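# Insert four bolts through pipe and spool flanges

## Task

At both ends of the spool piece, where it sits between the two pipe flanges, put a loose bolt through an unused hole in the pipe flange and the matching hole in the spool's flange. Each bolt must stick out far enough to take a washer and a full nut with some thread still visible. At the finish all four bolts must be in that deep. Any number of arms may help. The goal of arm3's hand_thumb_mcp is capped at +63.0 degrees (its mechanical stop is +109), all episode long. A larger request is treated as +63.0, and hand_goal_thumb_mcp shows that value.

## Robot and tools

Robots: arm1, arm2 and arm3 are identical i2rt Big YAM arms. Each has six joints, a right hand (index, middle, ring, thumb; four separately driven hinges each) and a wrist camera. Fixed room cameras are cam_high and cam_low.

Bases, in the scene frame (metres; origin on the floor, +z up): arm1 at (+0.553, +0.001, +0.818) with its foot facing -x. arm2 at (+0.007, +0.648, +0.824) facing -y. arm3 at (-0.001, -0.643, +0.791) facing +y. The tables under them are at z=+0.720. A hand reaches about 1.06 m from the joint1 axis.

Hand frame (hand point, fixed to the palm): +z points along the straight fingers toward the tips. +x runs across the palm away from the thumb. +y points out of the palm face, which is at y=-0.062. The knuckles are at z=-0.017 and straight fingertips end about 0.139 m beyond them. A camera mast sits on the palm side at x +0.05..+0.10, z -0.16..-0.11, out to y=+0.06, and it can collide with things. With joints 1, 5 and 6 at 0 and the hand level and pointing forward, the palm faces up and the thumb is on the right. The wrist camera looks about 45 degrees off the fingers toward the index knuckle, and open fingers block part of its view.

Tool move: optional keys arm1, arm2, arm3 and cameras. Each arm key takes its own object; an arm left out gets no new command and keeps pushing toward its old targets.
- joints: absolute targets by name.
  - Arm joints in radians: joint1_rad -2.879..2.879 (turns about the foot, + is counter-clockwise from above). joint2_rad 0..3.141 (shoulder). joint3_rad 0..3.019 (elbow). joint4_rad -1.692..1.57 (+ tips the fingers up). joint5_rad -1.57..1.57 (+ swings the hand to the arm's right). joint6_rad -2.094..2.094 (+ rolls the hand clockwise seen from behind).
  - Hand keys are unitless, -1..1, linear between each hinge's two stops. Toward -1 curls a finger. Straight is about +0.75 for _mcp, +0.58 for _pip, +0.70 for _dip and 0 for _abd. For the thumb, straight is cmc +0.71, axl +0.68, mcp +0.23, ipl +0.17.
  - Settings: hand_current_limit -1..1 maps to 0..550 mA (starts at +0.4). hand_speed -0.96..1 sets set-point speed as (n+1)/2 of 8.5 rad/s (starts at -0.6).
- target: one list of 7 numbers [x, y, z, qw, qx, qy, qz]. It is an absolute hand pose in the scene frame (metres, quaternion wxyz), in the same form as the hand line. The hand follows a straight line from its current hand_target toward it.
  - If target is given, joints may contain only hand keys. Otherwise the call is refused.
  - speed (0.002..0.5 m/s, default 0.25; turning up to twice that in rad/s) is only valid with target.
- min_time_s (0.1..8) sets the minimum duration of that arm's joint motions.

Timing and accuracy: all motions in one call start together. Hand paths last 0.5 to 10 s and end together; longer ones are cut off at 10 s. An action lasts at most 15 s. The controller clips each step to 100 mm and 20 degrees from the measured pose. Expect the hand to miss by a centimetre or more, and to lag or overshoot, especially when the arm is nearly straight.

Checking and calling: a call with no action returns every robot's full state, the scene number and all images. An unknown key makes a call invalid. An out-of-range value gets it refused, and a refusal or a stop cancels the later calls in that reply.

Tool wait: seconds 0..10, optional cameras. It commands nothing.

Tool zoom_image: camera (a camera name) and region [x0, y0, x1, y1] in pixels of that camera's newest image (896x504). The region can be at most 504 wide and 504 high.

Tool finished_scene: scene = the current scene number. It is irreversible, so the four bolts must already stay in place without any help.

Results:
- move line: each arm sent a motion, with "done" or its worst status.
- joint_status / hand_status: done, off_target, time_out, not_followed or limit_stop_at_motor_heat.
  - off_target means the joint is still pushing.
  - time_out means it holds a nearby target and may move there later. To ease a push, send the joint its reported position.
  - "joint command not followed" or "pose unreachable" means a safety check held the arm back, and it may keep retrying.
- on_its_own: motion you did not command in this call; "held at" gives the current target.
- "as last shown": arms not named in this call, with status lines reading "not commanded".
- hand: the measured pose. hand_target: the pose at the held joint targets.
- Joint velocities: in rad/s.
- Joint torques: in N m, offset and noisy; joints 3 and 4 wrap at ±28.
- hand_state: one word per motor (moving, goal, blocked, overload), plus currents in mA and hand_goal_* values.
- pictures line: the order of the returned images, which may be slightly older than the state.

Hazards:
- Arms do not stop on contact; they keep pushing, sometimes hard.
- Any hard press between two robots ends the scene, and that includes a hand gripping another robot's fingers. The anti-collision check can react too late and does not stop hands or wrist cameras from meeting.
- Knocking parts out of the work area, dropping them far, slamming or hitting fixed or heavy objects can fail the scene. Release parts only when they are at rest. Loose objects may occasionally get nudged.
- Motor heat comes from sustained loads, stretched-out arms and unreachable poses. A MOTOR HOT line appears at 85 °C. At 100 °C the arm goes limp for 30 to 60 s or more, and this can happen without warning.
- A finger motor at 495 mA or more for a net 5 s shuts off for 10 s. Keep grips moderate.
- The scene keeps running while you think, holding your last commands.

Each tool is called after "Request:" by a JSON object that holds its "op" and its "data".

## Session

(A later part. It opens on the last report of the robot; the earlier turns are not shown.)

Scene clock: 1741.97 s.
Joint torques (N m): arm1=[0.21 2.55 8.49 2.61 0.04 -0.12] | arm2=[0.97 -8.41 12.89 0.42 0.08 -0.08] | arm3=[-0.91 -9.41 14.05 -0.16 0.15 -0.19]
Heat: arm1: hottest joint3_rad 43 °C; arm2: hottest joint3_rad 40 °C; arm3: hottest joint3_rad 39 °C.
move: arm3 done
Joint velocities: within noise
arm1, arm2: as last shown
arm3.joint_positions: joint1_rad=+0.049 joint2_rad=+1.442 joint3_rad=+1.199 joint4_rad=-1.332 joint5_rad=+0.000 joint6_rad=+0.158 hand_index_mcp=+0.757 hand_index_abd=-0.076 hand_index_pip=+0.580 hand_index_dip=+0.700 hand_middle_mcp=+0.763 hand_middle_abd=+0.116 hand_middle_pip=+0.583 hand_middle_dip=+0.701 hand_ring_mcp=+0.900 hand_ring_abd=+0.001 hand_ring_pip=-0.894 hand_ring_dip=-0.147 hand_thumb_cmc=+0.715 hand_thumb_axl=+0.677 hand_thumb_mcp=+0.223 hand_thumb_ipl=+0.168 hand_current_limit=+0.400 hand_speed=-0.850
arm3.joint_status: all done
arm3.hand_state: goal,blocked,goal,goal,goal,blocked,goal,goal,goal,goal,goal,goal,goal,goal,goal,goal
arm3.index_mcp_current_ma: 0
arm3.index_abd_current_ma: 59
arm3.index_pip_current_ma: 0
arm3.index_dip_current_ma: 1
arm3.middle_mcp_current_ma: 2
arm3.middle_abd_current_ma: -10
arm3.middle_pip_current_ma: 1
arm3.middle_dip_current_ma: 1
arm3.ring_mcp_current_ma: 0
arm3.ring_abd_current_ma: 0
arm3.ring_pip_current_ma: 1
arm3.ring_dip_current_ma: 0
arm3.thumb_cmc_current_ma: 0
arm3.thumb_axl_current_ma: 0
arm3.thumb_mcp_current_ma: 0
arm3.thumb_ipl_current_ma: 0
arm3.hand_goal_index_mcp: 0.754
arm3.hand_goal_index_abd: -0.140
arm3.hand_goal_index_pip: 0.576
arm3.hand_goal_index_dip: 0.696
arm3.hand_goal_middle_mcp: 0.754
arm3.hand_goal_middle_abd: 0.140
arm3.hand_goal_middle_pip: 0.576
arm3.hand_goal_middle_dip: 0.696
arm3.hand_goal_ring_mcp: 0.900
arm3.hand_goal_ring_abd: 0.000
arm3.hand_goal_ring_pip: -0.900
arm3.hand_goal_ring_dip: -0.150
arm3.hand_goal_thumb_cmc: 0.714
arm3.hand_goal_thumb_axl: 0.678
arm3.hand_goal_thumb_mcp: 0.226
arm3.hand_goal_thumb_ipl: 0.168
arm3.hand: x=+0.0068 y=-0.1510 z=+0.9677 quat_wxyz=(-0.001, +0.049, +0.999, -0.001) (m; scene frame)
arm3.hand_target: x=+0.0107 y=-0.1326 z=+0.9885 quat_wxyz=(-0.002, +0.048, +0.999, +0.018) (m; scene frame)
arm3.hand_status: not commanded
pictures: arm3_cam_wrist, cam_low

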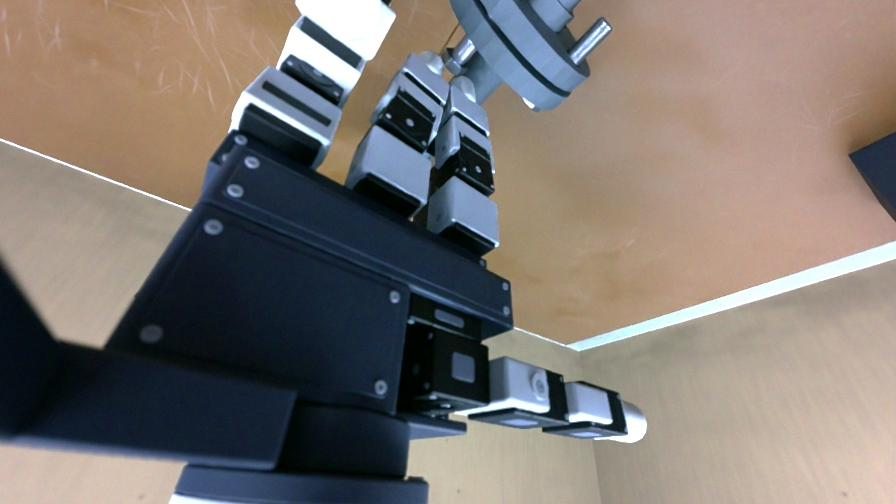

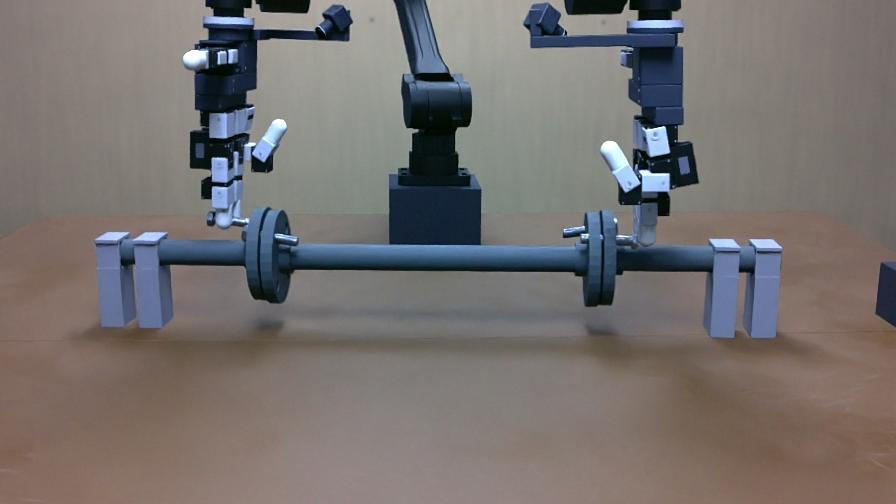

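Request:
{"op": "move", "data": {"arm3": {"joints": {"joint1_rad": 0.036, "joint2_rad": 1.480, "joint3_rad": 1.284, "joint4_rad": -1.342, "joint6_rad": 0.141}, "min_time_s": 1.5}, "cameras": ["cam_low"]}}

Request:
{"op": "zoom_image", "data": {"camera": "cam_low", "region": [550, 205, 660, 260]}}

Scene clock: 1751.43 s.
Joint torques (N m): arm1=[0.15 2.55 8.5 2.58 0.04 -0.13] | arm2=[0.97 -8.41 12.89 0.42 0.08 -0.08] | arm3=[-0.85 -9.58 13.82 -0.14 0.15 -0.19]
Heat: arm1: hottest joint3_rad 43 °C; arm2: hottest joint3_rad 40 °C; arm3: hottest joint3_rad 41 °C.
move: arm3 done
Joint velocities: within noise
arm1, arm2: as last shown
arm3.joint_positions: joint1_rad=+0.046 joint2_rad=+1.466 joint3_rad=+1.227 joint4_rad=-1.332 joint5_rad=+0.000 joint6_rad=+0.155 hand_index_mcp=+0.757 hand_index_abd=-0.076 hand_index_pip=+0.580 hand_index_dip=+0.700 hand_middle_mcp=+0.762 hand_middle_abd=+0.116 hand_middle_pip=+0.582 hand_middle_dip=+0.701 hand_ring_mcp=+0.900 hand_ring_abd=+0.001 hand_ring_pip=-0.894 hand_ring_dip=-0.147 hand_thumb_cmc=+0.715 hand_thumb_axl=+0.677 hand_thumb_mcp=+0.223 hand_thumb_ipl=+0.168 hand_current_limit=+0.400 hand_speed=-0.850
arm3.joint_status: all done
arm3.hand_state: goal,blocked,goal,goal,goal,blocked,goal,goal,goal,goal,goal,goal,goal,goal,goal,goal
arm3.index_mcp_current_ma: 0
arm3.index_abd_current_ma: 59
arm3.index_pip_current_ma: 0
arm3.index_dip_current_ma: 1
arm3.middle_mcp_current_ma: 2
arm3.middle_abd_current_ma: -10
arm3.middle_pip_current_ma: 1
arm3.middle_dip_current_ma: 1
arm3.ring_mcp_current_ma: 0
arm3.ring_abd_current_ma: 0
arm3.ring_pip_current_ma: 1
arm3.ring_dip_current_ma: 0
arm3.thumb_cmc_current_ma: 0
arm3.thumb_axl_current_ma: 0
arm3.thumb_mcp_current_ma: 0
arm3.thumb_ipl_current_ma: 0
arm3.hand_goal_index_mcp: 0.754
arm3.hand_goal_index_abd: -0.140
arm3.hand_goal_index_pip: 0.576
arm3.hand_goal_index_dip: 0.696
arm3.hand_goal_middle_mcp: 0.754
arm3.hand_goal_middle_abd: 0.140
arm3.hand_goal_middle_pip: 0.576
arm3.hand_goal_middle_dip: 0.696
arm3.hand_goal_ring_mcp: 0.900
arm3.hand_goal_ring_abd: 0.000
arm3.hand_goal_ring_pip: -0.900
arm3.hand_goal_ring_dip: -0.150
arm3.hand_goal_thumb_cmc: 0.714
arm3.hand_goal_thumb_axl: 0.678
arm3.hand_goal_thumb_mcp: 0.226
arm3.hand_goal_thumb_ipl: 0.168
arm3.hand: x=+0.0075 y=-0.1407 z=+0.9687 quat_wxyz=(-0.001, +0.049, +0.999, +0.001) (m; scene frame)
arm3.hand_target: x=+0.0111 y=-0.1231 z=+0.9874 quat_wxyz=(-0.002, +0.048, +0.999, +0.018) (m; scene frame)
arm3.hand_status: not commanded
pictures: cam_low

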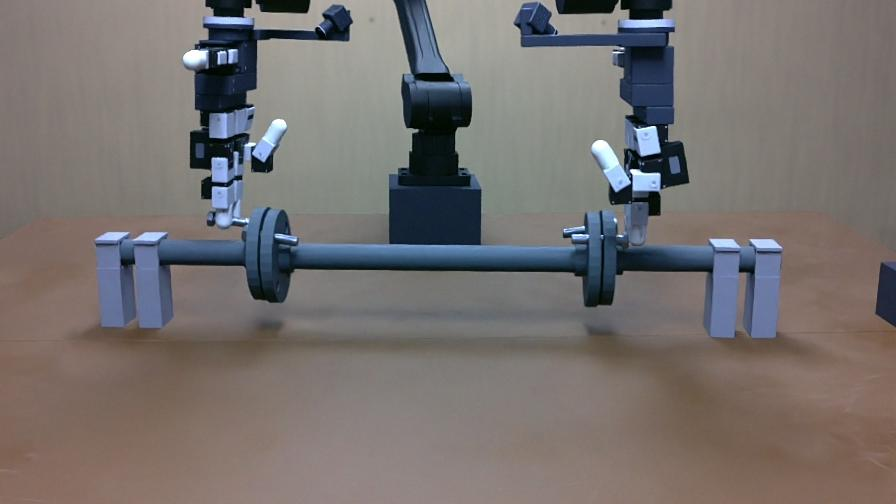

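Scaled by 4.582.

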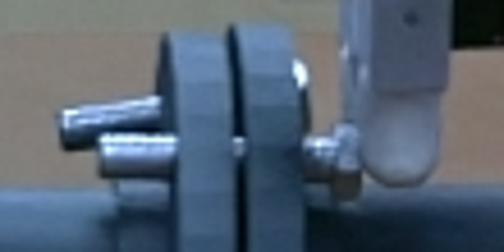

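Request:
{"op": "move", "data": {"arm3": {"joints": {"joint1_rad": 0.033, "joint2_rad": 1.502, "joint3_rad": 1.306, "joint4_rad": -1.342, "joint6_rad": 0.138}, "min_time_s": 1.5}, "cameras": ["cam_low", "arm3_cam_wrist"]}}

Request:
{"op": "zoom_image", "data": {"camera": "cam_low", "region": [550, 205, 660, 260]}}

Request:
{"op": "zoom_image", "data": {"camera": "arm3_cam_wrist", "region": [360, 0, 660, 150]}}

Scene clock: 1759.80 s.
Joint torques (N m): arm1=[0.15 2.55 8.51 2.58 0.04 -0.13] | arm2=[1.03 -8.41 12.89 0.4 0.08 -0.08] | arm3=[-0.79 -9.93 13.81 -0.1 0.15 -0.19]
Heat: arm1: hottest joint3_rad 43 °C; arm2: hottest joint3_rad 40 °C; arm3: hottest joint3_rad 41 °C.
move: arm3 done
Joint velocities: within noise
arm1: as last shown
arm2.joint_positions: joint1_rad=+0.323 joint2_rad=+1.489 joint3_rad=+1.148 joint4_rad=-1.282 joint5_rad=-0.007 joint6_rad=+0.412 hand_index_mcp=+0.760 hand_index_abd=-0.063 hand_index_pip=+0.580 hand_index_dip=+0.699 hand_middle_mcp=+0.758 hand_middle_abd=+0.095 hand_middle_pip=+0.578 hand_middle_dip=+0.698 hand_ring_mcp=+0.900 hand_ring_abd=+0.000 hand_ring_pip=-0.893 hand_ring_dip=-0.148 hand_thumb_cmc=+0.715 hand_thumb_axl=+0.677 hand_thumb_mcp=+0.223 hand_thumb_ipl=+0.168 hand_current_limit=+0.400 hand_speed=-0.850
arm2.joint_status: not commanded
arm2.hand_state: goal,blocked,goal,goal,goal,blocked,goal,goal,goal,goal,goal,goal,goal,goal,goal,goal
arm2.index_mcp_current_ma: 13
arm2.index_abd_current_ma: 385
arm2.index_pip_current_ma: 7
arm2.index_dip_current_ma: 6
arm2.middle_mcp_current_ma: 8
arm2.middle_abd_current_ma: -345
arm2.middle_pip_current_ma: 3
arm2.middle_dip_current_ma: 3
arm2.ring_mcp_current_ma: 0
arm2.ring_abd_current_ma: 0
arm2.ring_pip_current_ma: 14
arm2.ring_dip_current_ma: 4
arm2.thumb_cmc_current_ma: 1
arm2.thumb_axl_current_ma: -1
arm2.thumb_mcp_current_ma: -6
arm2.thumb_ipl_current_ma: 0
arm2.hand_goal_index_mcp: 0.754
arm2.hand_goal_index_abd: -0.200
arm2.hand_goal_index_pip: 0.576
arm2.hand_goal_index_dip: 0.696
arm2.hand_goal_middle_mcp: 0.754
arm2.hand_goal_middle_abd: 0.200
arm2.hand_goal_middle_pip: 0.576
arm2.hand_goal_middle_dip: 0.696
arm2.hand_goal_ring_mcp: 0.900
arm2.hand_goal_ring_abd: 0.000
arm2.hand_goal_ring_pip: -0.900
arm2.hand_goal_ring_dip: -0.150
arm2.hand_goal_thumb_cmc: 0.714
arm2.hand_goal_thumb_axl: 0.678
arm2.hand_goal_thumb_mcp: 0.226
arm2.hand_goal_thumb_ipl: 0.168
arm2.hand: x=+0.0937 y=+0.1794 z=+0.9615 quat_wxyz=(-0.022, +0.998, -0.059, -0.007) (m; scene frame)
arm2.hand_target: x=+0.0961 y=+0.1593 z=+0.9782 quat_wxyz=(-0.004, +0.999, -0.054, -0.001) (m; scene frame)
arm2.hand_status: not commanded
arm3.joint_positions: joint1_rad=+0.043 joint2_rad=+1.488 joint3_rad=+1.248 joint4_rad=-1.334 joint5_rad=+0.000 joint6_rad=+0.152 hand_index_mcp=+0.757 hand_index_abd=-0.076 hand_index_pip=+0.580 hand_index_dip=+0.700 hand_middle_mcp=+0.762 hand_middle_abd=+0.116 hand_middle_pip=+0.582 hand_middle_dip=+0.701 hand_ring_mcp=+0.900 hand_ring_abd=+0.001 hand_ring_pip=-0.894 hand_ring_dip=-0.147 hand_thumb_cmc=+0.715 hand_thumb_axl=+0.677 hand_thumb_mcp=+0.223 hand_thumb_ipl=+0.168 hand_current_limit=+0.400 hand_speed=-0.850
arm3.joint_status: all done
arm3.hand_state: goal,blocked,goal,goal,goal,blocked,goal,goal,goal,goal,goal,goal,goal,goal,goal,goal
arm3.index_mcp_current_ma: 0
arm3.index_abd_current_ma: 59
arm3.index_pip_current_ma: 0
arm3.index_dip_current_ma: 1
arm3.middle_mcp_current_ma: 2
arm3.middle_abd_current_ma: -10
arm3.middle_pip_current_ma: 1
arm3.middle_dip_current_ma: 1
arm3.ring_mcp_current_ma: 0
arm3.ring_abd_current_ma: 0
arm3.ring_pip_current_ma: 1
arm3.ring_dip_current_ma: 0
arm3.thumb_cmc_current_ma: 0
arm3.thumb_axl_current_ma: 0
arm3.thumb_mcp_current_ma: 0
arm3.thumb_ipl_current_ma: 0
arm3.hand_goal_index_mcp: 0.754
arm3.hand_goal_index_abd: -0.140
arm3.hand_goal_index_pip: 0.576
arm3.hand_goal_index_dip: 0.696
arm3.hand_goal_middle_mcp: 0.754
arm3.hand_goal_middle_abd: 0.140
arm3.hand_goal_middle_pip: 0.576
arm3.hand_goal_middle_dip: 0.696
arm3.hand_goal_ring_mcp: 0.900
arm3.hand_goal_ring_abd: 0.000
arm3.hand_goal_ring_pip: -0.900
arm3.hand_goal_ring_dip: -0.150
arm3.hand_goal_thumb_cmc: 0.714
arm3.hand_goal_thumb_axl: 0.678
arm3.hand_goal_thumb_mcp: 0.226
arm3.hand_goal_thumb_ipl: 0.168
arm3.hand: x=+0.0083 y=-0.1328 z=+0.9679 quat_wxyz=(-0.001, +0.049, +0.999, +0.000) (m; scene frame)
arm3.hand_target: x=+0.0120 y=-0.1149 z=+0.9865 quat_wxyz=(-0.002, +0.048, +0.999, +0.017) (m; scene frame)
arm3.hand_status: not commanded
pictures: arm3_cam_wrist, cam_low

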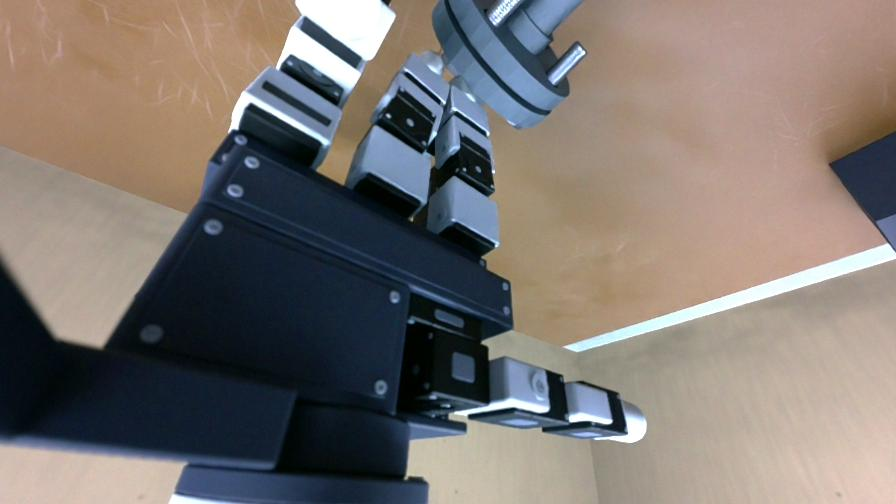

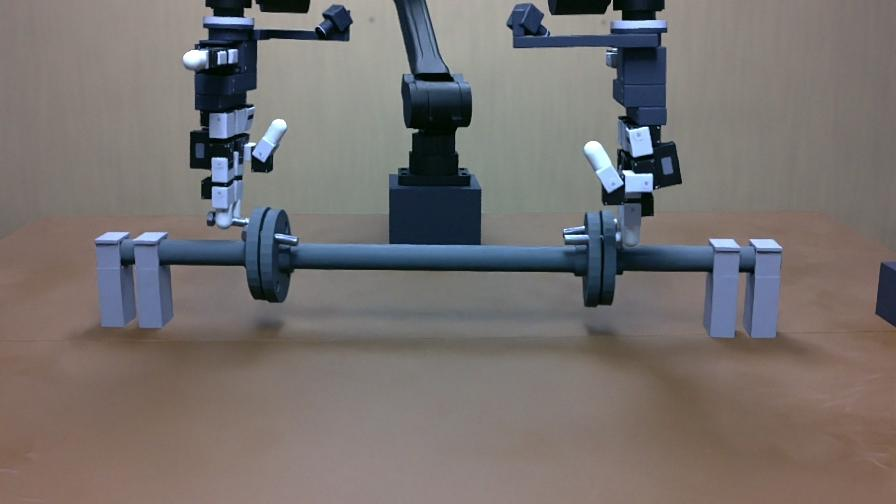

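Scaled by 4.582.

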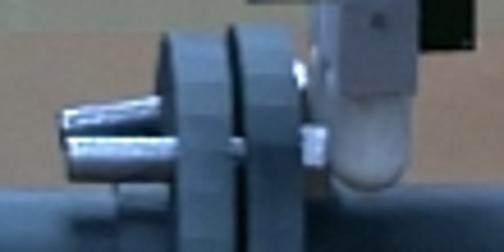

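Scaled by 1.680.

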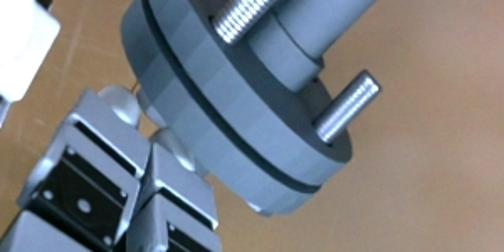

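Request:
{"op": "move", "data": {"arm3": {"joints": {"joint1_rad": 0.032, "joint2_rad": 1.512, "joint3_rad": 1.316, "joint4_rad": -1.342, "joint6_rad": 0.137}, "min_time_s": 1.0}, "cameras": ["cam_low", "cam_high"]}}

Request:
{"op": "zoom_image", "data": {"camera": "cam_low", "region": [550, 205, 660, 260]}}

Request:
{"op": "zoom_image", "data": {"camera": "cam_low", "region": [200, 195, 310, 250]}}

Request:
{"op": "zoom_image", "data": {"camera": "cam_high", "region": [330, 210, 400, 270]}}

Scene clock: 1774.27 s.
Joint torques (N m): arm1=[0.15 2.55 8.49 2.59 0.03 -0.13] | arm2=[0.97 -8.47 12.89 0.4 0.08 -0.08] | arm3=[-0.79 -9.99 14.02 0.08 0.14 -0.2]
Heat: arm1: hottest joint3_rad 43 °C; arm2: hottest joint3_rad 40 °C; arm3: hottest joint3_rad 42 °C.
move: arm3 done
Joint velocities: within noise
arm1.joint_positions: joint1_rad=+0.178 joint2_rad=+0.618 joint3_rad=+1.371 joint4_rad=-1.335 joint5_rad=-0.100 joint6_rad=+1.129 hand_index_mcp=+0.754 hand_index_abd=+0.000 hand_index_pip=+0.577 hand_index_dip=+0.696 hand_middle_mcp=+0.754 hand_middle_abd=+0.000 hand_middle_pip=+0.577 hand_middle_dip=+0.696 hand_ring_mcp=+0.754 hand_ring_abd=+0.000 hand_ring_pip=+0.577 hand_ring_dip=+0.696 hand_thumb_cmc=+0.714 hand_thumb_axl=+0.677 hand_thumb_mcp=+0.226 hand_thumb_ipl=+0.168 hand_current_limit=+0.400 hand_speed=-0.600
arm1.joint_status: not commanded
arm1.hand_state: goal,goal,goal,goal,goal,goal,goal,goal,goal,goal,goal,goal,goal,goal,goal,goal
arm1.index_mcp_current_ma: 0
arm1.index_abd_current_ma: 0
arm1.index_pip_current_ma: 0
arm1.index_dip_current_ma: 0
arm1.middle_mcp_current_ma: 0
arm1.middle_abd_current_ma: 0
arm1.middle_pip_current_ma: 0
arm1.middle_dip_current_ma: 0
arm1.ring_mcp_current_ma: 0
arm1.ring_abd_current_ma: 0
arm1.ring_pip_current_ma: 0
arm1.ring_dip_current_ma: 0
arm1.thumb_cmc_current_ma: 0
arm1.thumb_axl_current_ma: 0
arm1.thumb_mcp_current_ma: 0
arm1.thumb_ipl_current_ma: 0
arm1.hand_goal_index_mcp: 0.754
arm1.hand_goal_index_abd: 0.000
arm1.hand_goal_index_pip: 0.576
arm1.hand_goal_index_dip: 0.696
arm1.hand_goal_middle_mcp: 0.754
arm1.hand_goal_middle_abd: 0.000
arm1.hand_goal_middle_pip: 0.576
arm1.hand_goal_middle_dip: 0.696
arm1.hand_goal_ring_mcp: 0.754
arm1.hand_goal_ring_abd: 0.000
arm1.hand_goal_ring_pip: 0.576
arm1.hand_goal_ring_dip: 0.696
arm1.hand_goal_thumb_cmc: 0.714
arm1.hand_goal_thumb_axl: 0.678
arm1.hand_goal_thumb_mcp: 0.226
arm1.hand_goal_thumb_ipl: 0.168
arm1.hand: x=+0.2884 y=+0.0097 z=+1.3567 quat_wxyz=(+0.472, +0.306, -0.827, -0.016) (m; scene frame)
arm1.hand_target: x=+0.2908 y=+0.0100 z=+1.3693 quat_wxyz=(+0.484, +0.304, -0.820, -0.018) (m; scene frame)
arm1.hand_status: not commanded
arm2: as last shown
arm3.joint_positions: joint1_rad=+0.043 joint2_rad=+1.497 joint3_rad=+1.256 joint4_rad=-1.338 joint5_rad=+0.000 joint6_rad=+0.151 hand_index_mcp=+0.759 hand_index_abd=-0.076 hand_index_pip=+0.580 hand_index_dip=+0.700 hand_middle_mcp=+0.765 hand_middle_abd=+0.116 hand_middle_pip=+0.582 hand_middle_dip=+0.701 hand_ring_mcp=+0.900 hand_ring_abd=+0.001 hand_ring_pip=-0.894 hand_ring_dip=-0.147 hand_thumb_cmc=+0.715 hand_thumb_axl=+0.677 hand_thumb_mcp=+0.223 hand_thumb_ipl=+0.168 hand_current_limit=+0.400 hand_speed=-0.850
arm3.joint_status: all done
arm3.hand_state: goal,blocked,goal,goal,goal,blocked,goal,goal,goal,goal,goal,goal,goal,goal,goal,goal
arm3.index_mcp_current_ma: 1
arm3.index_abd_current_ma: 59
arm3.index_pip_current_ma: 0
arm3.index_dip_current_ma: 1
arm3.middle_mcp_current_ma: 3
arm3.middle_abd_current_ma: -10
arm3.middle_pip_current_ma: 1
arm3.middle_dip_current_ma: 1
arm3.ring_mcp_current_ma: 0
arm3.ring_abd_current_ma: 0
arm3.ring_pip_current_ma: 1
arm3.ring_dip_current_ma: 0
arm3.thumb_cmc_current_ma: 0
arm3.thumb_axl_current_ma: 0
arm3.thumb_mcp_current_ma: 0
arm3.thumb_ipl_current_ma: 0
arm3.hand_goal_index_mcp: 0.754
arm3.hand_goal_index_abd: -0.140
arm3.hand_goal_index_pip: 0.576
arm3.hand_goal_index_dip: 0.696
arm3.hand_goal_middle_mcp: 0.754
arm3.hand_goal_middle_abd: 0.140
arm3.hand_goal_middle_pip: 0.576
arm3.hand_goal_middle_dip: 0.696
arm3.hand_goal_ring_mcp: 0.900
arm3.hand_goal_ring_abd: 0.000
arm3.hand_goal_ring_pip: -0.900
arm3.hand_goal_ring_dip: -0.150
arm3.hand_goal_thumb_cmc: 0.714
arm3.hand_goal_thumb_axl: 0.678
arm3.hand_goal_thumb_mcp: 0.226
arm3.hand_goal_thumb_ipl: 0.168
arm3.hand: x=+0.0085 y=-0.1310 z=+0.9662 quat_wxyz=(-0.001, +0.049, +0.999, -0.003) (m; scene frame)
arm3.hand_target: x=+0.0123 y=-0.1108 z=+0.9860 quat_wxyz=(-0.002, +0.048, +0.999, +0.018) (m; scene frame)
arm3.hand_status: not commanded
pictures: cam_high, cam_low

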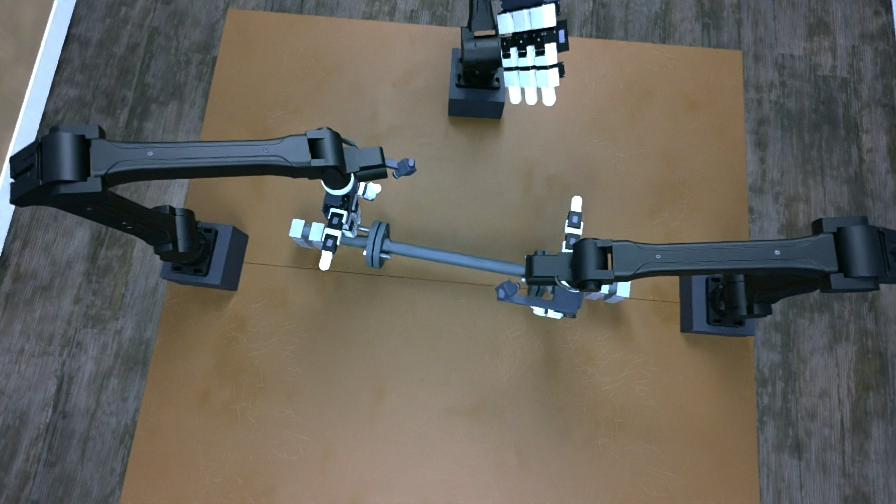

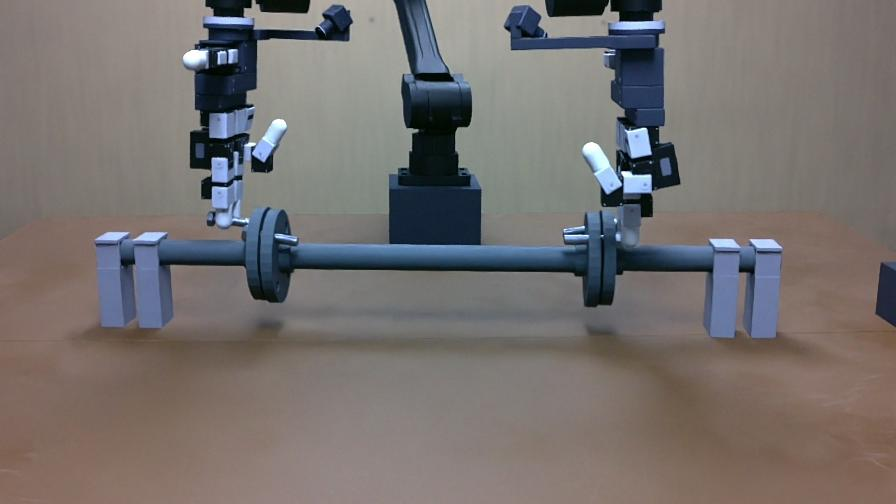

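Scaled by 4.582.

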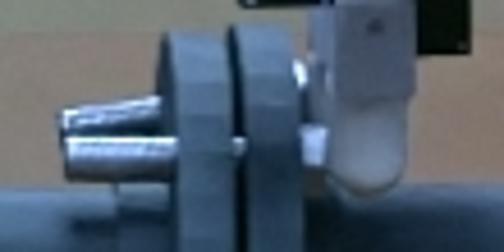

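Scaled by 4.582.

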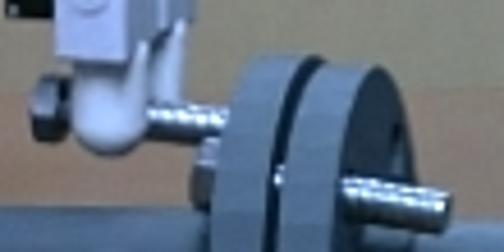

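Scaled by 7.200.

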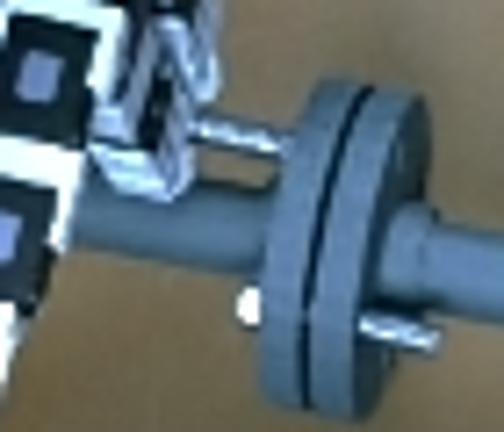

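Request:
{"op": "zoom_image", "data": {"camera": "cam_low", "region": [235, 200, 305, 240]}}

Request:
{"op": "zoom_image", "data": {"camera": "cam_high", "region": [355, 215, 405, 255]}}

Scaled by 7.200.

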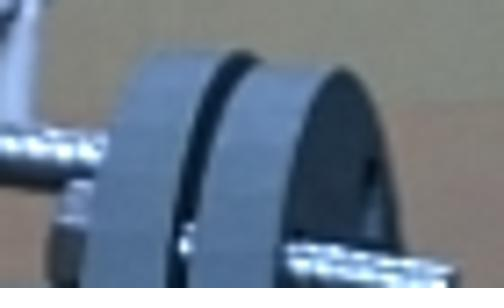

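Scaled by 10.080.

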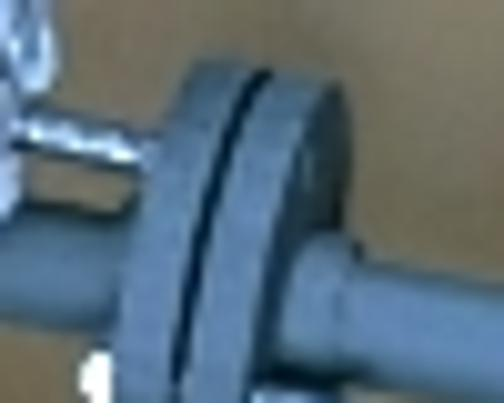

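Request:
{"op": "move", "data": {"arm2": {"joints": {"joint1_rad": 0.341, "joint2_rad": 1.459, "joint3_rad": 1.142, "joint4_rad": -1.292, "joint6_rad": 0.365}, "min_time_s": 1.2}, "arm3": {"joints": {"joint1_rad": 0.046, "joint2_rad": 1.40, "joint3_rad": 1.240, "joint4_rad": -1.345, "joint6_rad": 0.155}, "min_time_s": 2.0}, "cameras": ["cam_low", "cam_high"]}}

Request:
{"op": "zoom_image", "data": {"camera": "cam_low", "region": [200, 200, 300, 250]}}

Request:
{"op": "zoom_image", "data": {"camera": "cam_high", "region": [350, 215, 400, 265]}}

Request:
{"op": "zoom_image", "data": {"camera": "cam_low", "region": [550, 205, 660, 260]}}

Scene clock: 1865.27 s.
Joint torques (N m): arm1=[0.21 2.61 8.5 2.58 0.04 -0.13] | arm2=[2.2 -10.64 8.35 0.2 0.08 -0.08] | arm3=[0.26 -11.93 8.51 0.1 0.15 -0.04]
Heat: arm1: hottest joint3_rad 43 °C; arm2: hottest joint3_rad 41 °C; arm3: hottest joint3_rad 43 °C.
move: arm2 done; arm3 done
Joint velocities: within noise
arm1: as last shown
arm2.joint_positions: joint1_rad=+0.334 joint2_rad=+1.478 joint3_rad=+1.142 joint4_rad=-1.284 joint5_rad=-0.007 joint6_rad=+0.382 hand_index_mcp=+0.756 hand_index_abd=-0.063 hand_index_pip=+0.580 hand_index_dip=+0.699 hand_middle_mcp=+0.753 hand_middle_abd=+0.095 hand_middle_pip=+0.577 hand_middle_dip=+0.698 hand_ring_mcp=+0.900 hand_ring_abd=+0.000 hand_ring_pip=-0.893 hand_ring_dip=-0.148 hand_thumb_cmc=+0.715 hand_thumb_axl=+0.677 hand_thumb_mcp=+0.223 hand_thumb_ipl=+0.168 hand_current_limit=+0.400 hand_speed=-0.850
arm2.joint_status: all done
arm2.hand_state: goal,blocked,goal,goal,goal,blocked,goal,goal,goal,goal,goal,goal,goal,goal,goal,goal
arm2.index_mcp_current_ma: 4
arm2.index_abd_current_ma: 385
arm2.index_pip_current_ma: 7
arm2.index_dip_current_ma: 6
arm2.middle_mcp_current_ma: -1
arm2.middle_abd_current_ma: -345
arm2.middle_pip_current_ma: 2
arm2.middle_dip_current_ma: 3
arm2.ring_mcp_current_ma: 0
arm2.ring_abd_current_ma: 0
arm2.ring_pip_current_ma: 14
arm2.ring_dip_current_ma: 4
arm2.thumb_cmc_current_ma: 1
arm2.thumb_axl_current_ma: -1
arm2.thumb_mcp_current_ma: -6
arm2.thumb_ipl_current_ma: 0
arm2.hand_goal_index_mcp: 0.754
arm2.hand_goal_index_abd: -0.200
arm2.hand_goal_index_pip: 0.576
arm2.hand_goal_index_dip: 0.696
arm2.hand_goal_middle_mcp: 0.754
arm2.hand_goal_middle_abd: 0.200
arm2.hand_goal_middle_pip: 0.576
arm2.hand_goal_middle_dip: 0.696
arm2.hand_goal_ring_mcp: 0.900
arm2.hand_goal_ring_abd: 0.000
arm2.hand_goal_ring_pip: -0.900
arm2.hand_goal_ring_dip: -0.150
arm2.hand_goal_thumb_cmc: 0.714
arm2.hand_goal_thumb_axl: 0.678
arm2.hand_goal_thumb_mcp: 0.226
arm2.hand_goal_thumb_ipl: 0.168
arm2.hand: x=+0.1007 y=+0.1821 z=+0.9637 quat_wxyz=(-0.021, +0.999, -0.038, -0.006) (m; scene frame)
arm2.hand_target: x=+0.1041 y=+0.1843 z=+0.9720 quat_wxyz=(-0.015, +1.000, -0.026, -0.005) (m; scene frame)
arm2.hand_status: not commanded
arm3.joint_positions: joint1_rad=+0.043 joint2_rad=+1.419 joint3_rad=+1.246 joint4_rad=-1.338 joint5_rad=+0.000 joint6_rad=+0.151 hand_index_mcp=+0.753 hand_index_abd=-0.076 hand_index_pip=+0.577 hand_index_dip=+0.699 hand_middle_mcp=+0.759 hand_middle_abd=+0.116 hand_middle_pip=+0.580 hand_middle_dip=+0.699 hand_ring_mcp=+0.900 hand_ring_abd=+0.001 hand_ring_pip=-0.894 hand_ring_dip=-0.147 hand_thumb_cmc=+0.715 hand_thumb_axl=+0.677 hand_thumb_mcp=+0.223 hand_thumb_ipl=+0.168 hand_current_limit=+0.400 hand_speed=-0.850
arm3.joint_status: all done
arm3.hand_state: goal,blocked,goal,goal,goal,blocked,goal,goal,goal,goal,goal,goal,goal,goal,goal,goal
arm3.index_mcp_current_ma: 0
arm3.index_abd_current_ma: 59
arm3.index_pip_current_ma: 0
arm3.index_dip_current_ma: 0
arm3.middle_mcp_current_ma: 1
arm3.middle_abd_current_ma: -10
arm3.middle_pip_current_ma: 0
arm3.middle_dip_current_ma: 0
arm3.ring_mcp_current_ma: 0
arm3.ring_abd_current_ma: 0
arm3.ring_pip_current_ma: 1
arm3.ring_dip_current_ma: 0
arm3.thumb_cmc_current_ma: 0
arm3.thumb_axl_current_ma: 0
arm3.thumb_mcp_current_ma: 0
arm3.thumb_ipl_current_ma: 0
arm3.hand_goal_index_mcp: 0.754
arm3.hand_goal_index_abd: -0.140
arm3.hand_goal_index_pip: 0.576
arm3.hand_goal_index_dip: 0.696
arm3.hand_goal_middle_mcp: 0.754
arm3.hand_goal_middle_abd: 0.140
arm3.hand_goal_middle_pip: 0.576
arm3.hand_goal_middle_dip: 0.696
arm3.hand_goal_ring_mcp: 0.900
arm3.hand_goal_ring_abd: 0.000
arm3.hand_goal_ring_pip: -0.900
arm3.hand_goal_ring_dip: -0.150
arm3.hand_goal_thumb_cmc: 0.714
arm3.hand_goal_thumb_axl: 0.678
arm3.hand_goal_thumb_mcp: 0.226
arm3.hand_goal_thumb_ipl: 0.168
arm3.hand: x=+0.0090 y=-0.1388 z=+0.9995 quat_wxyz=(-0.004, +0.049, +0.998, +0.031) (m; scene frame)
arm3.hand_target: x=+0.0082 y=-0.1438 z=+1.0053 quat_wxyz=(-0.004, +0.050, +0.998, +0.034) (m; scene frame)
arm3.hand_status: not commanded
pictures: cam_high, cam_low

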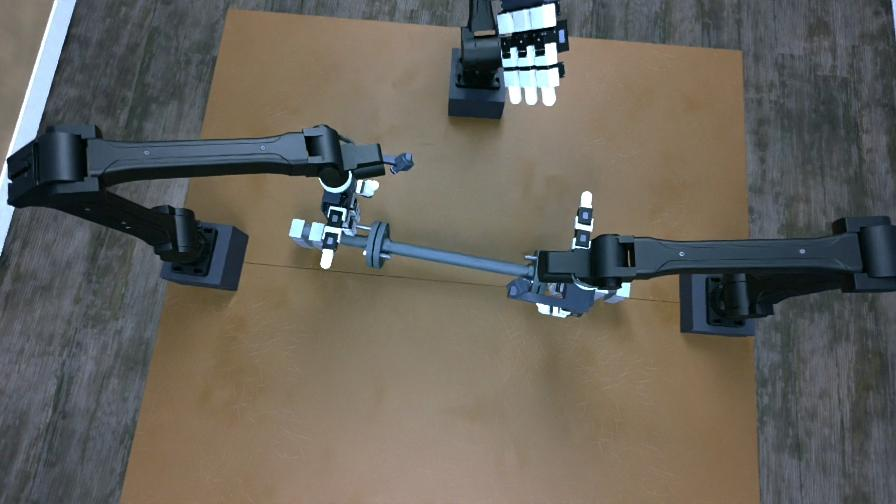

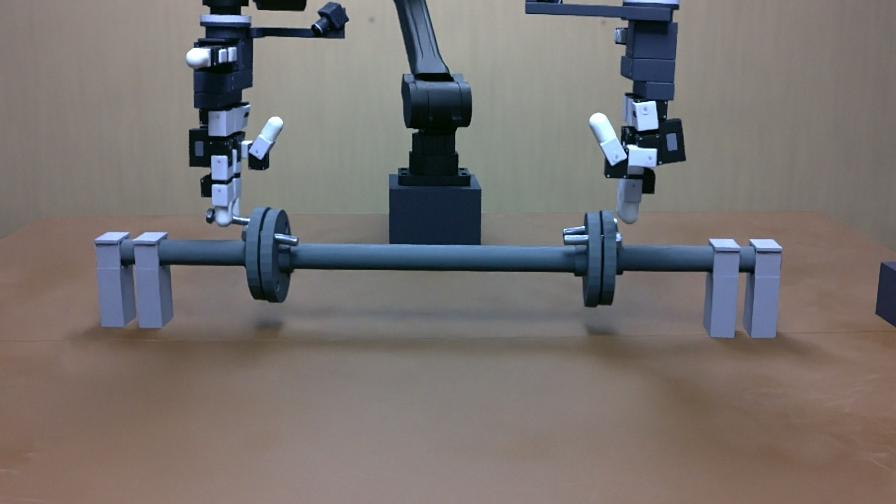

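Scaled by 5.040.

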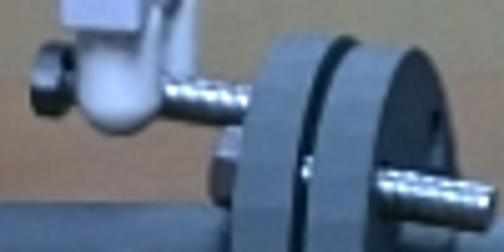

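Scaled by 10.080.

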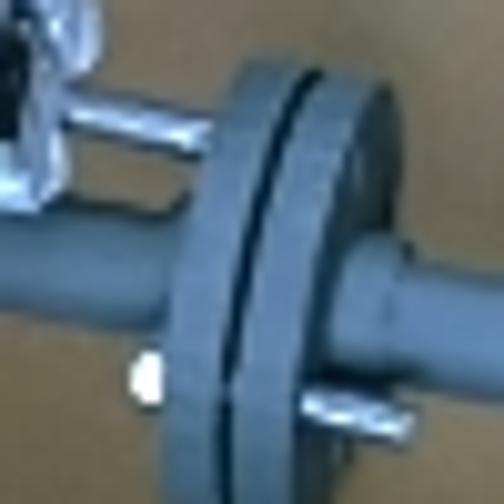

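Scaled by 4.582.

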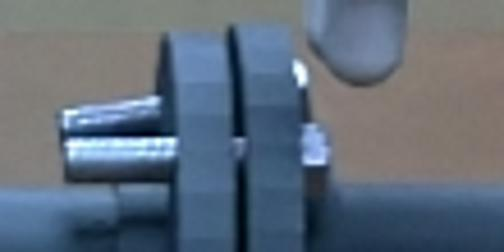

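Request:
{"op": "zoom_image", "data": {"camera": "cam_low", "region": [205, 205, 265, 235]}}

Request:
{"op": "zoom_image", "data": {"camera": "cam_high", "region": [345, 215, 385, 239]}}

Scaled by 8.400.

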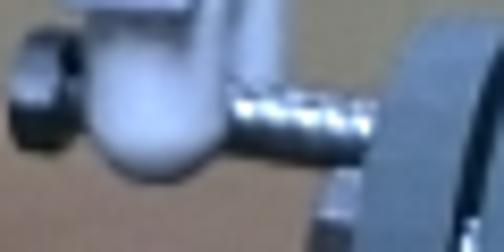

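Scaled by 12.600.

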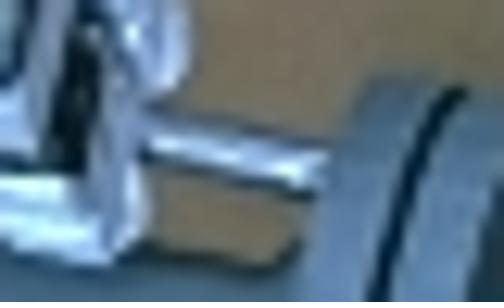

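Request:
{"op": "move", "data": {"arm2": {"joints": {"joint1_rad": 0.317, "joint6_rad": 0.362}, "min_time_s": 0.6}, "arm3": {"joints": {"joint2_rad": 1.25, "joint3_rad": 1.20}, "min_time_s": 2.0}, "cameras": ["cam_low", "cam_high"]}}

Request:
{"op": "zoom_image", "data": {"camera": "cam_low", "region": [205, 205, 265, 235]}}

Request:
{"op": "zoom_image", "data": {"camera": "cam_high", "region": [345, 215, 385, 239]}}

Scene clock: 1917.07 s.
Joint torques (N m): arm1=[0.21 2.55 8.5 2.59 0.04 -0.13] | arm2=[1.2 -10.58 8.35 0.2 0.07 -0.08] | arm3=[0.26 -9.88 8.91 0.35 0.15 -0.05]
Heat: arm1: hottest joint3_rad 43 °C; arm2: hottest joint3_rad 38 °C; arm3: hottest joint3_rad 37 °C.
move: arm2 done; arm3 done
Joint velocities: within noise
arm1: as last shown
arm2.joint_positions: joint1_rad=+0.323 joint2_rad=+1.478 joint3_rad=+1.142 joint4_rad=-1.284 joint5_rad=-0.007 joint6_rad=+0.379 hand_index_mcp=+0.756 hand_index_abd=-0.063 hand_index_pip=+0.580 hand_index_dip=+0.699 hand_middle_mcp=+0.753 hand_middle_abd=+0.095 hand_middle_pip=+0.577 hand_middle_dip=+0.698 hand_ring_mcp=+0.900 hand_ring_abd=+0.000 hand_ring_pip=-0.893 hand_ring_dip=-0.148 hand_thumb_cmc=+0.715 hand_thumb_axl=+0.677 hand_thumb_mcp=+0.223 hand_thumb_ipl=+0.168 hand_current_limit=+0.400 hand_speed=-0.850
arm2.joint_status: all done
arm2.hand_state: goal,blocked,goal,goal,goal,blocked,goal,goal,goal,goal,goal,goal,goal,goal,goal,goal
arm2.index_mcp_current_ma: 4
arm2.index_abd_current_ma: 385
arm2.index_pip_current_ma: 7
arm2.index_dip_current_ma: 6
arm2.middle_mcp_current_ma: -1
arm2.middle_abd_current_ma: -345
arm2.middle_pip_current_ma: 2
arm2.middle_dip_current_ma: 3
arm2.ring_mcp_current_ma: 0
arm2.ring_abd_current_ma: 0
arm2.ring_pip_current_ma: 14
arm2.ring_dip_current_ma: 4
arm2.thumb_cmc_current_ma: 1
arm2.thumb_axl_current_ma: -1
arm2.thumb_mcp_current_ma: -6
arm2.thumb_ipl_current_ma: 0
arm2.hand_goal_index_mcp: 0.754
arm2.hand_goal_index_abd: -0.200
arm2.hand_goal_index_pip: 0.576
arm2.hand_goal_index_dip: 0.696
arm2.hand_goal_middle_mcp: 0.754
arm2.hand_goal_middle_abd: 0.200
arm2.hand_goal_middle_pip: 0.576
arm2.hand_goal_middle_dip: 0.696
arm2.hand_goal_ring_mcp: 0.900
arm2.hand_goal_ring_abd: 0.000
arm2.hand_goal_ring_pip: -0.900
arm2.hand_goal_ring_dip: -0.150
arm2.hand_goal_thumb_cmc: 0.714
arm2.hand_goal_thumb_axl: 0.678
arm2.hand_goal_thumb_mcp: 0.226
arm2.hand_goal_thumb_ipl: 0.168
arm2.hand: x=+0.0957 y=+0.1810 z=+0.9637 quat_wxyz=(-0.020, +0.999, -0.042, -0.006) (m; scene frame)
arm2.hand_target: x=+0.0932 y=+0.1820 z=+0.9720 quat_wxyz=(-0.015, +0.999, -0.037, -0.005) (m; scene frame)
arm2.hand_status: not commanded
arm3.joint_positions: joint1_rad=+0.043 joint2_rad=+1.266 joint3_rad=+1.206 joint4_rad=-1.338 joint5_rad=+0.000 joint6_rad=+0.151 hand_index_mcp=+0.753 hand_index_abd=-0.076 hand_index_pip=+0.577 hand_index_dip=+0.699 hand_middle_mcp=+0.759 hand_middle_abd=+0.116 hand_middle_pip=+0.580 hand_middle_dip=+0.699 hand_ring_mcp=+0.900 hand_ring_abd=+0.001 hand_ring_pip=-0.894 hand_ring_dip=-0.147 hand_thumb_cmc=+0.715 hand_thumb_axl=+0.677 hand_thumb_mcp=+0.223 hand_thumb_ipl=+0.168 hand_current_limit=+0.400 hand_speed=-0.850
arm3.joint_status: all done
arm3.hand_state: goal,blocked,goal,goal,goal,blocked,goal,goal,goal,goal,goal,goal,goal,goal,goal,goal
arm3.index_mcp_current_ma: 0
arm3.index_abd_current_ma: 59
arm3.index_pip_current_ma: 0
arm3.index_dip_current_ma: 0
arm3.middle_mcp_current_ma: 1
arm3.middle_abd_current_ma: -10
arm3.middle_pip_current_ma: 0
arm3.middle_dip_current_ma: 0
arm3.ring_mcp_current_ma: 0
arm3.ring_abd_current_ma: 0
arm3.ring_pip_current_ma: 1
arm3.ring_dip_current_ma: 0
arm3.thumb_cmc_current_ma: 0
arm3.thumb_axl_current_ma: 0
arm3.thumb_mcp_current_ma: 0
arm3.thumb_ipl_current_ma: 0
arm3.hand_goal_index_mcp: 0.754
arm3.hand_goal_index_abd: -0.140
arm3.hand_goal_index_pip: 0.576
arm3.hand_goal_index_dip: 0.696
arm3.hand_goal_middle_mcp: 0.754
arm3.hand_goal_middle_abd: 0.140
arm3.hand_goal_middle_pip: 0.576
arm3.hand_goal_middle_dip: 0.696
arm3.hand_goal_ring_mcp: 0.900
arm3.hand_goal_ring_abd: 0.000
arm3.hand_goal_ring_pip: -0.900
arm3.hand_goal_ring_dip: -0.150
arm3.hand_goal_thumb_cmc: 0.714
arm3.hand_goal_thumb_axl: 0.678
arm3.hand_goal_thumb_mcp: 0.226
arm3.hand_goal_thumb_ipl: 0.168
arm3.hand: x=+0.0105 y=-0.1658 z=+1.0515 quat_wxyz=(-0.010, +0.049, +0.995, +0.087) (m; scene frame)
arm3.hand_target: x=+0.0098 y=-0.1711 z=+1.0551 quat_wxyz=(-0.009, +0.050, +0.995, +0.089) (m; scene frame)
arm3.hand_status: not commanded
pictures: cam_high, cam_low

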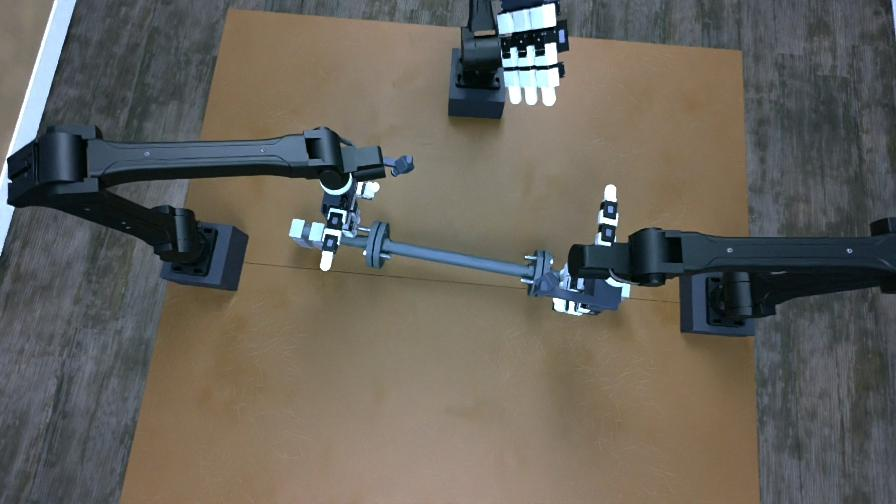

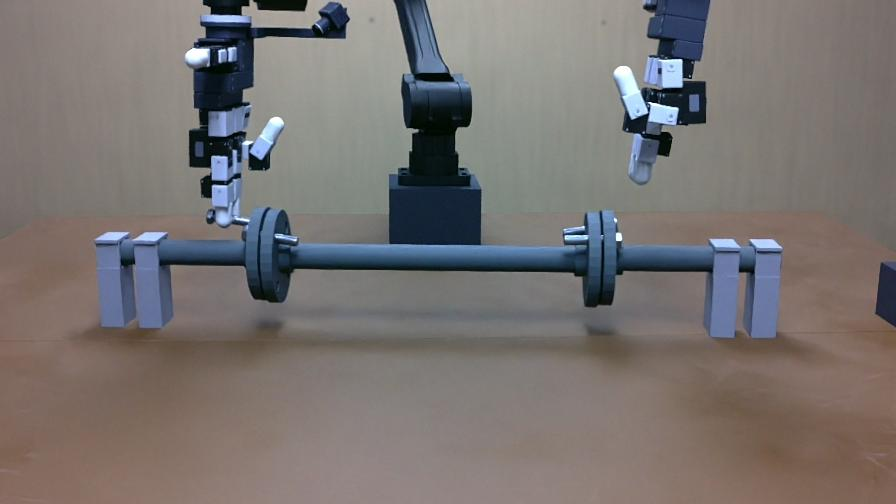

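Scaled by 8.400.

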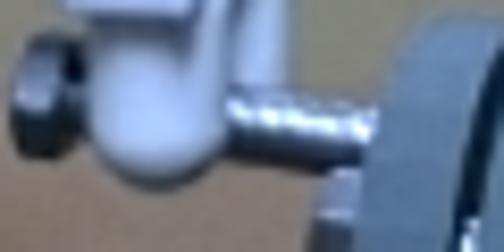

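Scaled by 12.600.

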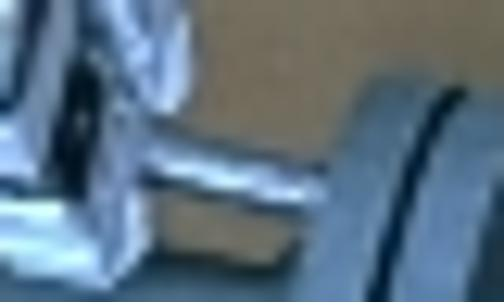

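Request:
{"op": "move", "data": {"arm2": {"joints": {"joint1_rad": 0.310, "joint2_rad": 1.506, "joint3_rad": 1.206, "joint4_rad": -1.288, "joint6_rad": 0.357}, "min_time_s": 1.2}, "cameras": ["cam_low", "cam_high"]}}

Request:
{"op": "zoom_image", "data": {"camera": "cam_low", "region": [205, 205, 265, 235]}}

Request:
{"op": "zoom_image", "data": {"camera": "cam_high", "region": [345, 215, 385, 239]}}

Scene clock: 1926.33 s.
Joint torques (N m): arm1=[0.21 2.55 8.5 2.59 0.04 -0.13] | arm2=[0.97 -8.53 12.98 0.46 0.07 -0.1] | arm3=[0.26 -9.82 8.88 0.35 0.14 -0.05]
Heat: arm1: hottest joint3_rad 43 °C; arm2: hottest joint3_rad 37 °C; arm3: hottest joint3_rad 37 °C.
move: arm2 done
Joint velocities: within noise
arm1, arm3: as last shown
arm2.joint_positions: joint1_rad=+0.319 joint2_rad=+1.493 joint3_rad=+1.150 joint4_rad=-1.287 joint5_rad=-0.007 joint6_rad=+0.376 hand_index_mcp=+0.762 hand_index_abd=-0.063 hand_index_pip=+0.582 hand_index_dip=+0.699 hand_middle_mcp=+0.760 hand_middle_abd=+0.095 hand_middle_pip=+0.579 hand_middle_dip=+0.698 hand_ring_mcp=+0.900 hand_ring_abd=+0.000 hand_ring_pip=-0.893 hand_ring_dip=-0.148 hand_thumb_cmc=+0.715 hand_thumb_axl=+0.677 hand_thumb_mcp=+0.223 hand_thumb_ipl=+0.168 hand_current_limit=+0.400 hand_speed=-0.850
arm2.joint_status: all done
arm2.hand_state: goal,blocked,goal,goal,goal,blocked,goal,goal,goal,goal,goal,goal,goal,goal,goal,goal
arm2.index_mcp_current_ma: 20
arm2.index_abd_current_ma: 385
arm2.index_pip_current_ma: 12
arm2.index_dip_current_ma: 6
arm2.middle_mcp_current_ma: 13
arm2.middle_abd_current_ma: -345
arm2.middle_pip_current_ma: 6
arm2.middle_dip_current_ma: 3
arm2.ring_mcp_current_ma: 0
arm2.ring_abd_current_ma: 0
arm2.ring_pip_current_ma: 14
arm2.ring_dip_current_ma: 4
arm2.thumb_cmc_current_ma: 1
arm2.thumb_axl_current_ma: -1
arm2.thumb_mcp_current_ma: -6
arm2.thumb_ipl_current_ma: 0
arm2.hand_goal_index_mcp: 0.754
arm2.hand_goal_index_abd: -0.200
arm2.hand_goal_index_pip: 0.576
arm2.hand_goal_index_dip: 0.696
arm2.hand_goal_middle_mcp: 0.754
arm2.hand_goal_middle_abd: 0.200
arm2.hand_goal_middle_pip: 0.576
arm2.hand_goal_middle_dip: 0.696
arm2.hand_goal_ring_mcp: 0.900
arm2.hand_goal_ring_abd: 0.000
arm2.hand_goal_ring_pip: -0.900
arm2.hand_goal_ring_dip: -0.150
arm2.hand_goal_thumb_cmc: 0.714
arm2.hand_goal_thumb_axl: 0.678
arm2.hand_goal_thumb_mcp: 0.226
arm2.hand_goal_thumb_ipl: 0.168
arm2.hand: x=+0.0947 y=+0.1780 z=+0.9603 quat_wxyz=(-0.025, +0.999, -0.043, -0.007) (m; scene frame)
arm2.hand_target: x=+0.0974 y=+0.1571 z=+0.9783 quat_wxyz=(-0.005, +0.999, -0.038, -0.001) (m; scene frame)
arm2.hand_status: not commanded
pictures: cam_high, cam_low

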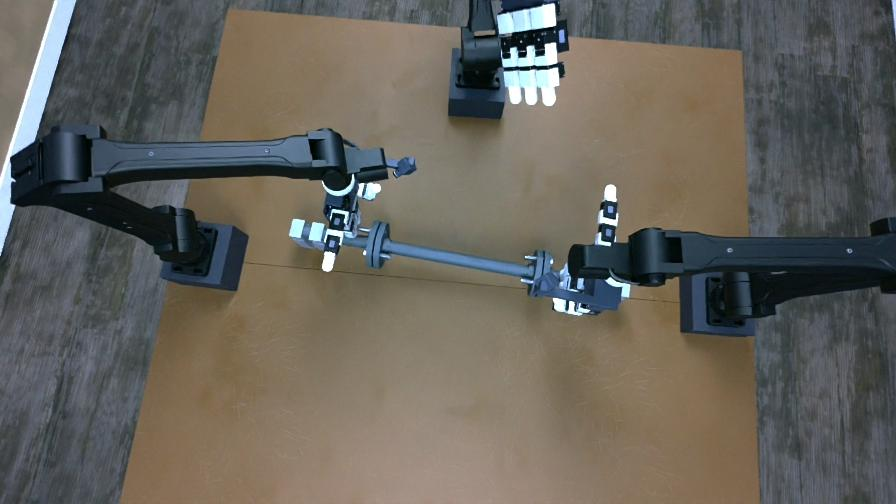

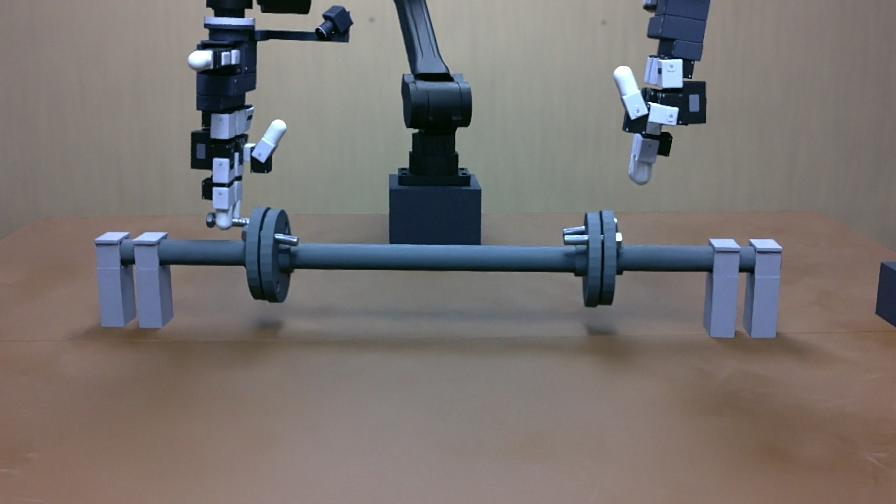

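Scaled by 8.400.

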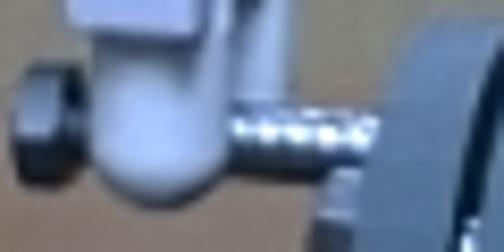

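Scaled by 12.600.

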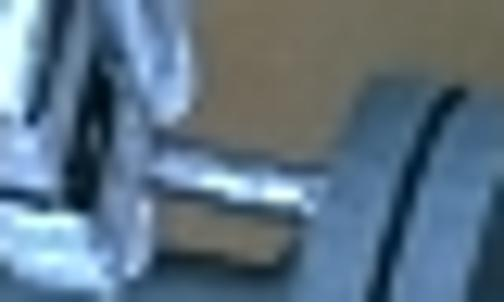

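Request:
{"op": "zoom_image", "data": {"camera": "cam_low", "region": [90, 200, 340, 310]}}

Request:
{"op": "zoom_image", "data": {"camera": "cam_low", "region": [540, 200, 790, 310]}}

Scaled by 2.016.

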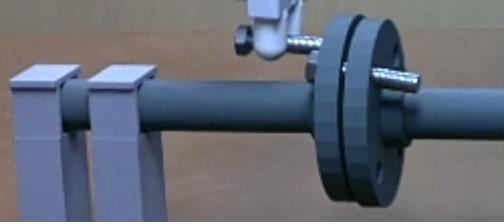

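Scaled by 2.016.

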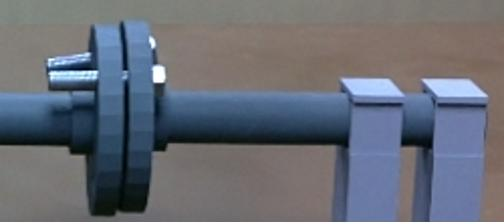

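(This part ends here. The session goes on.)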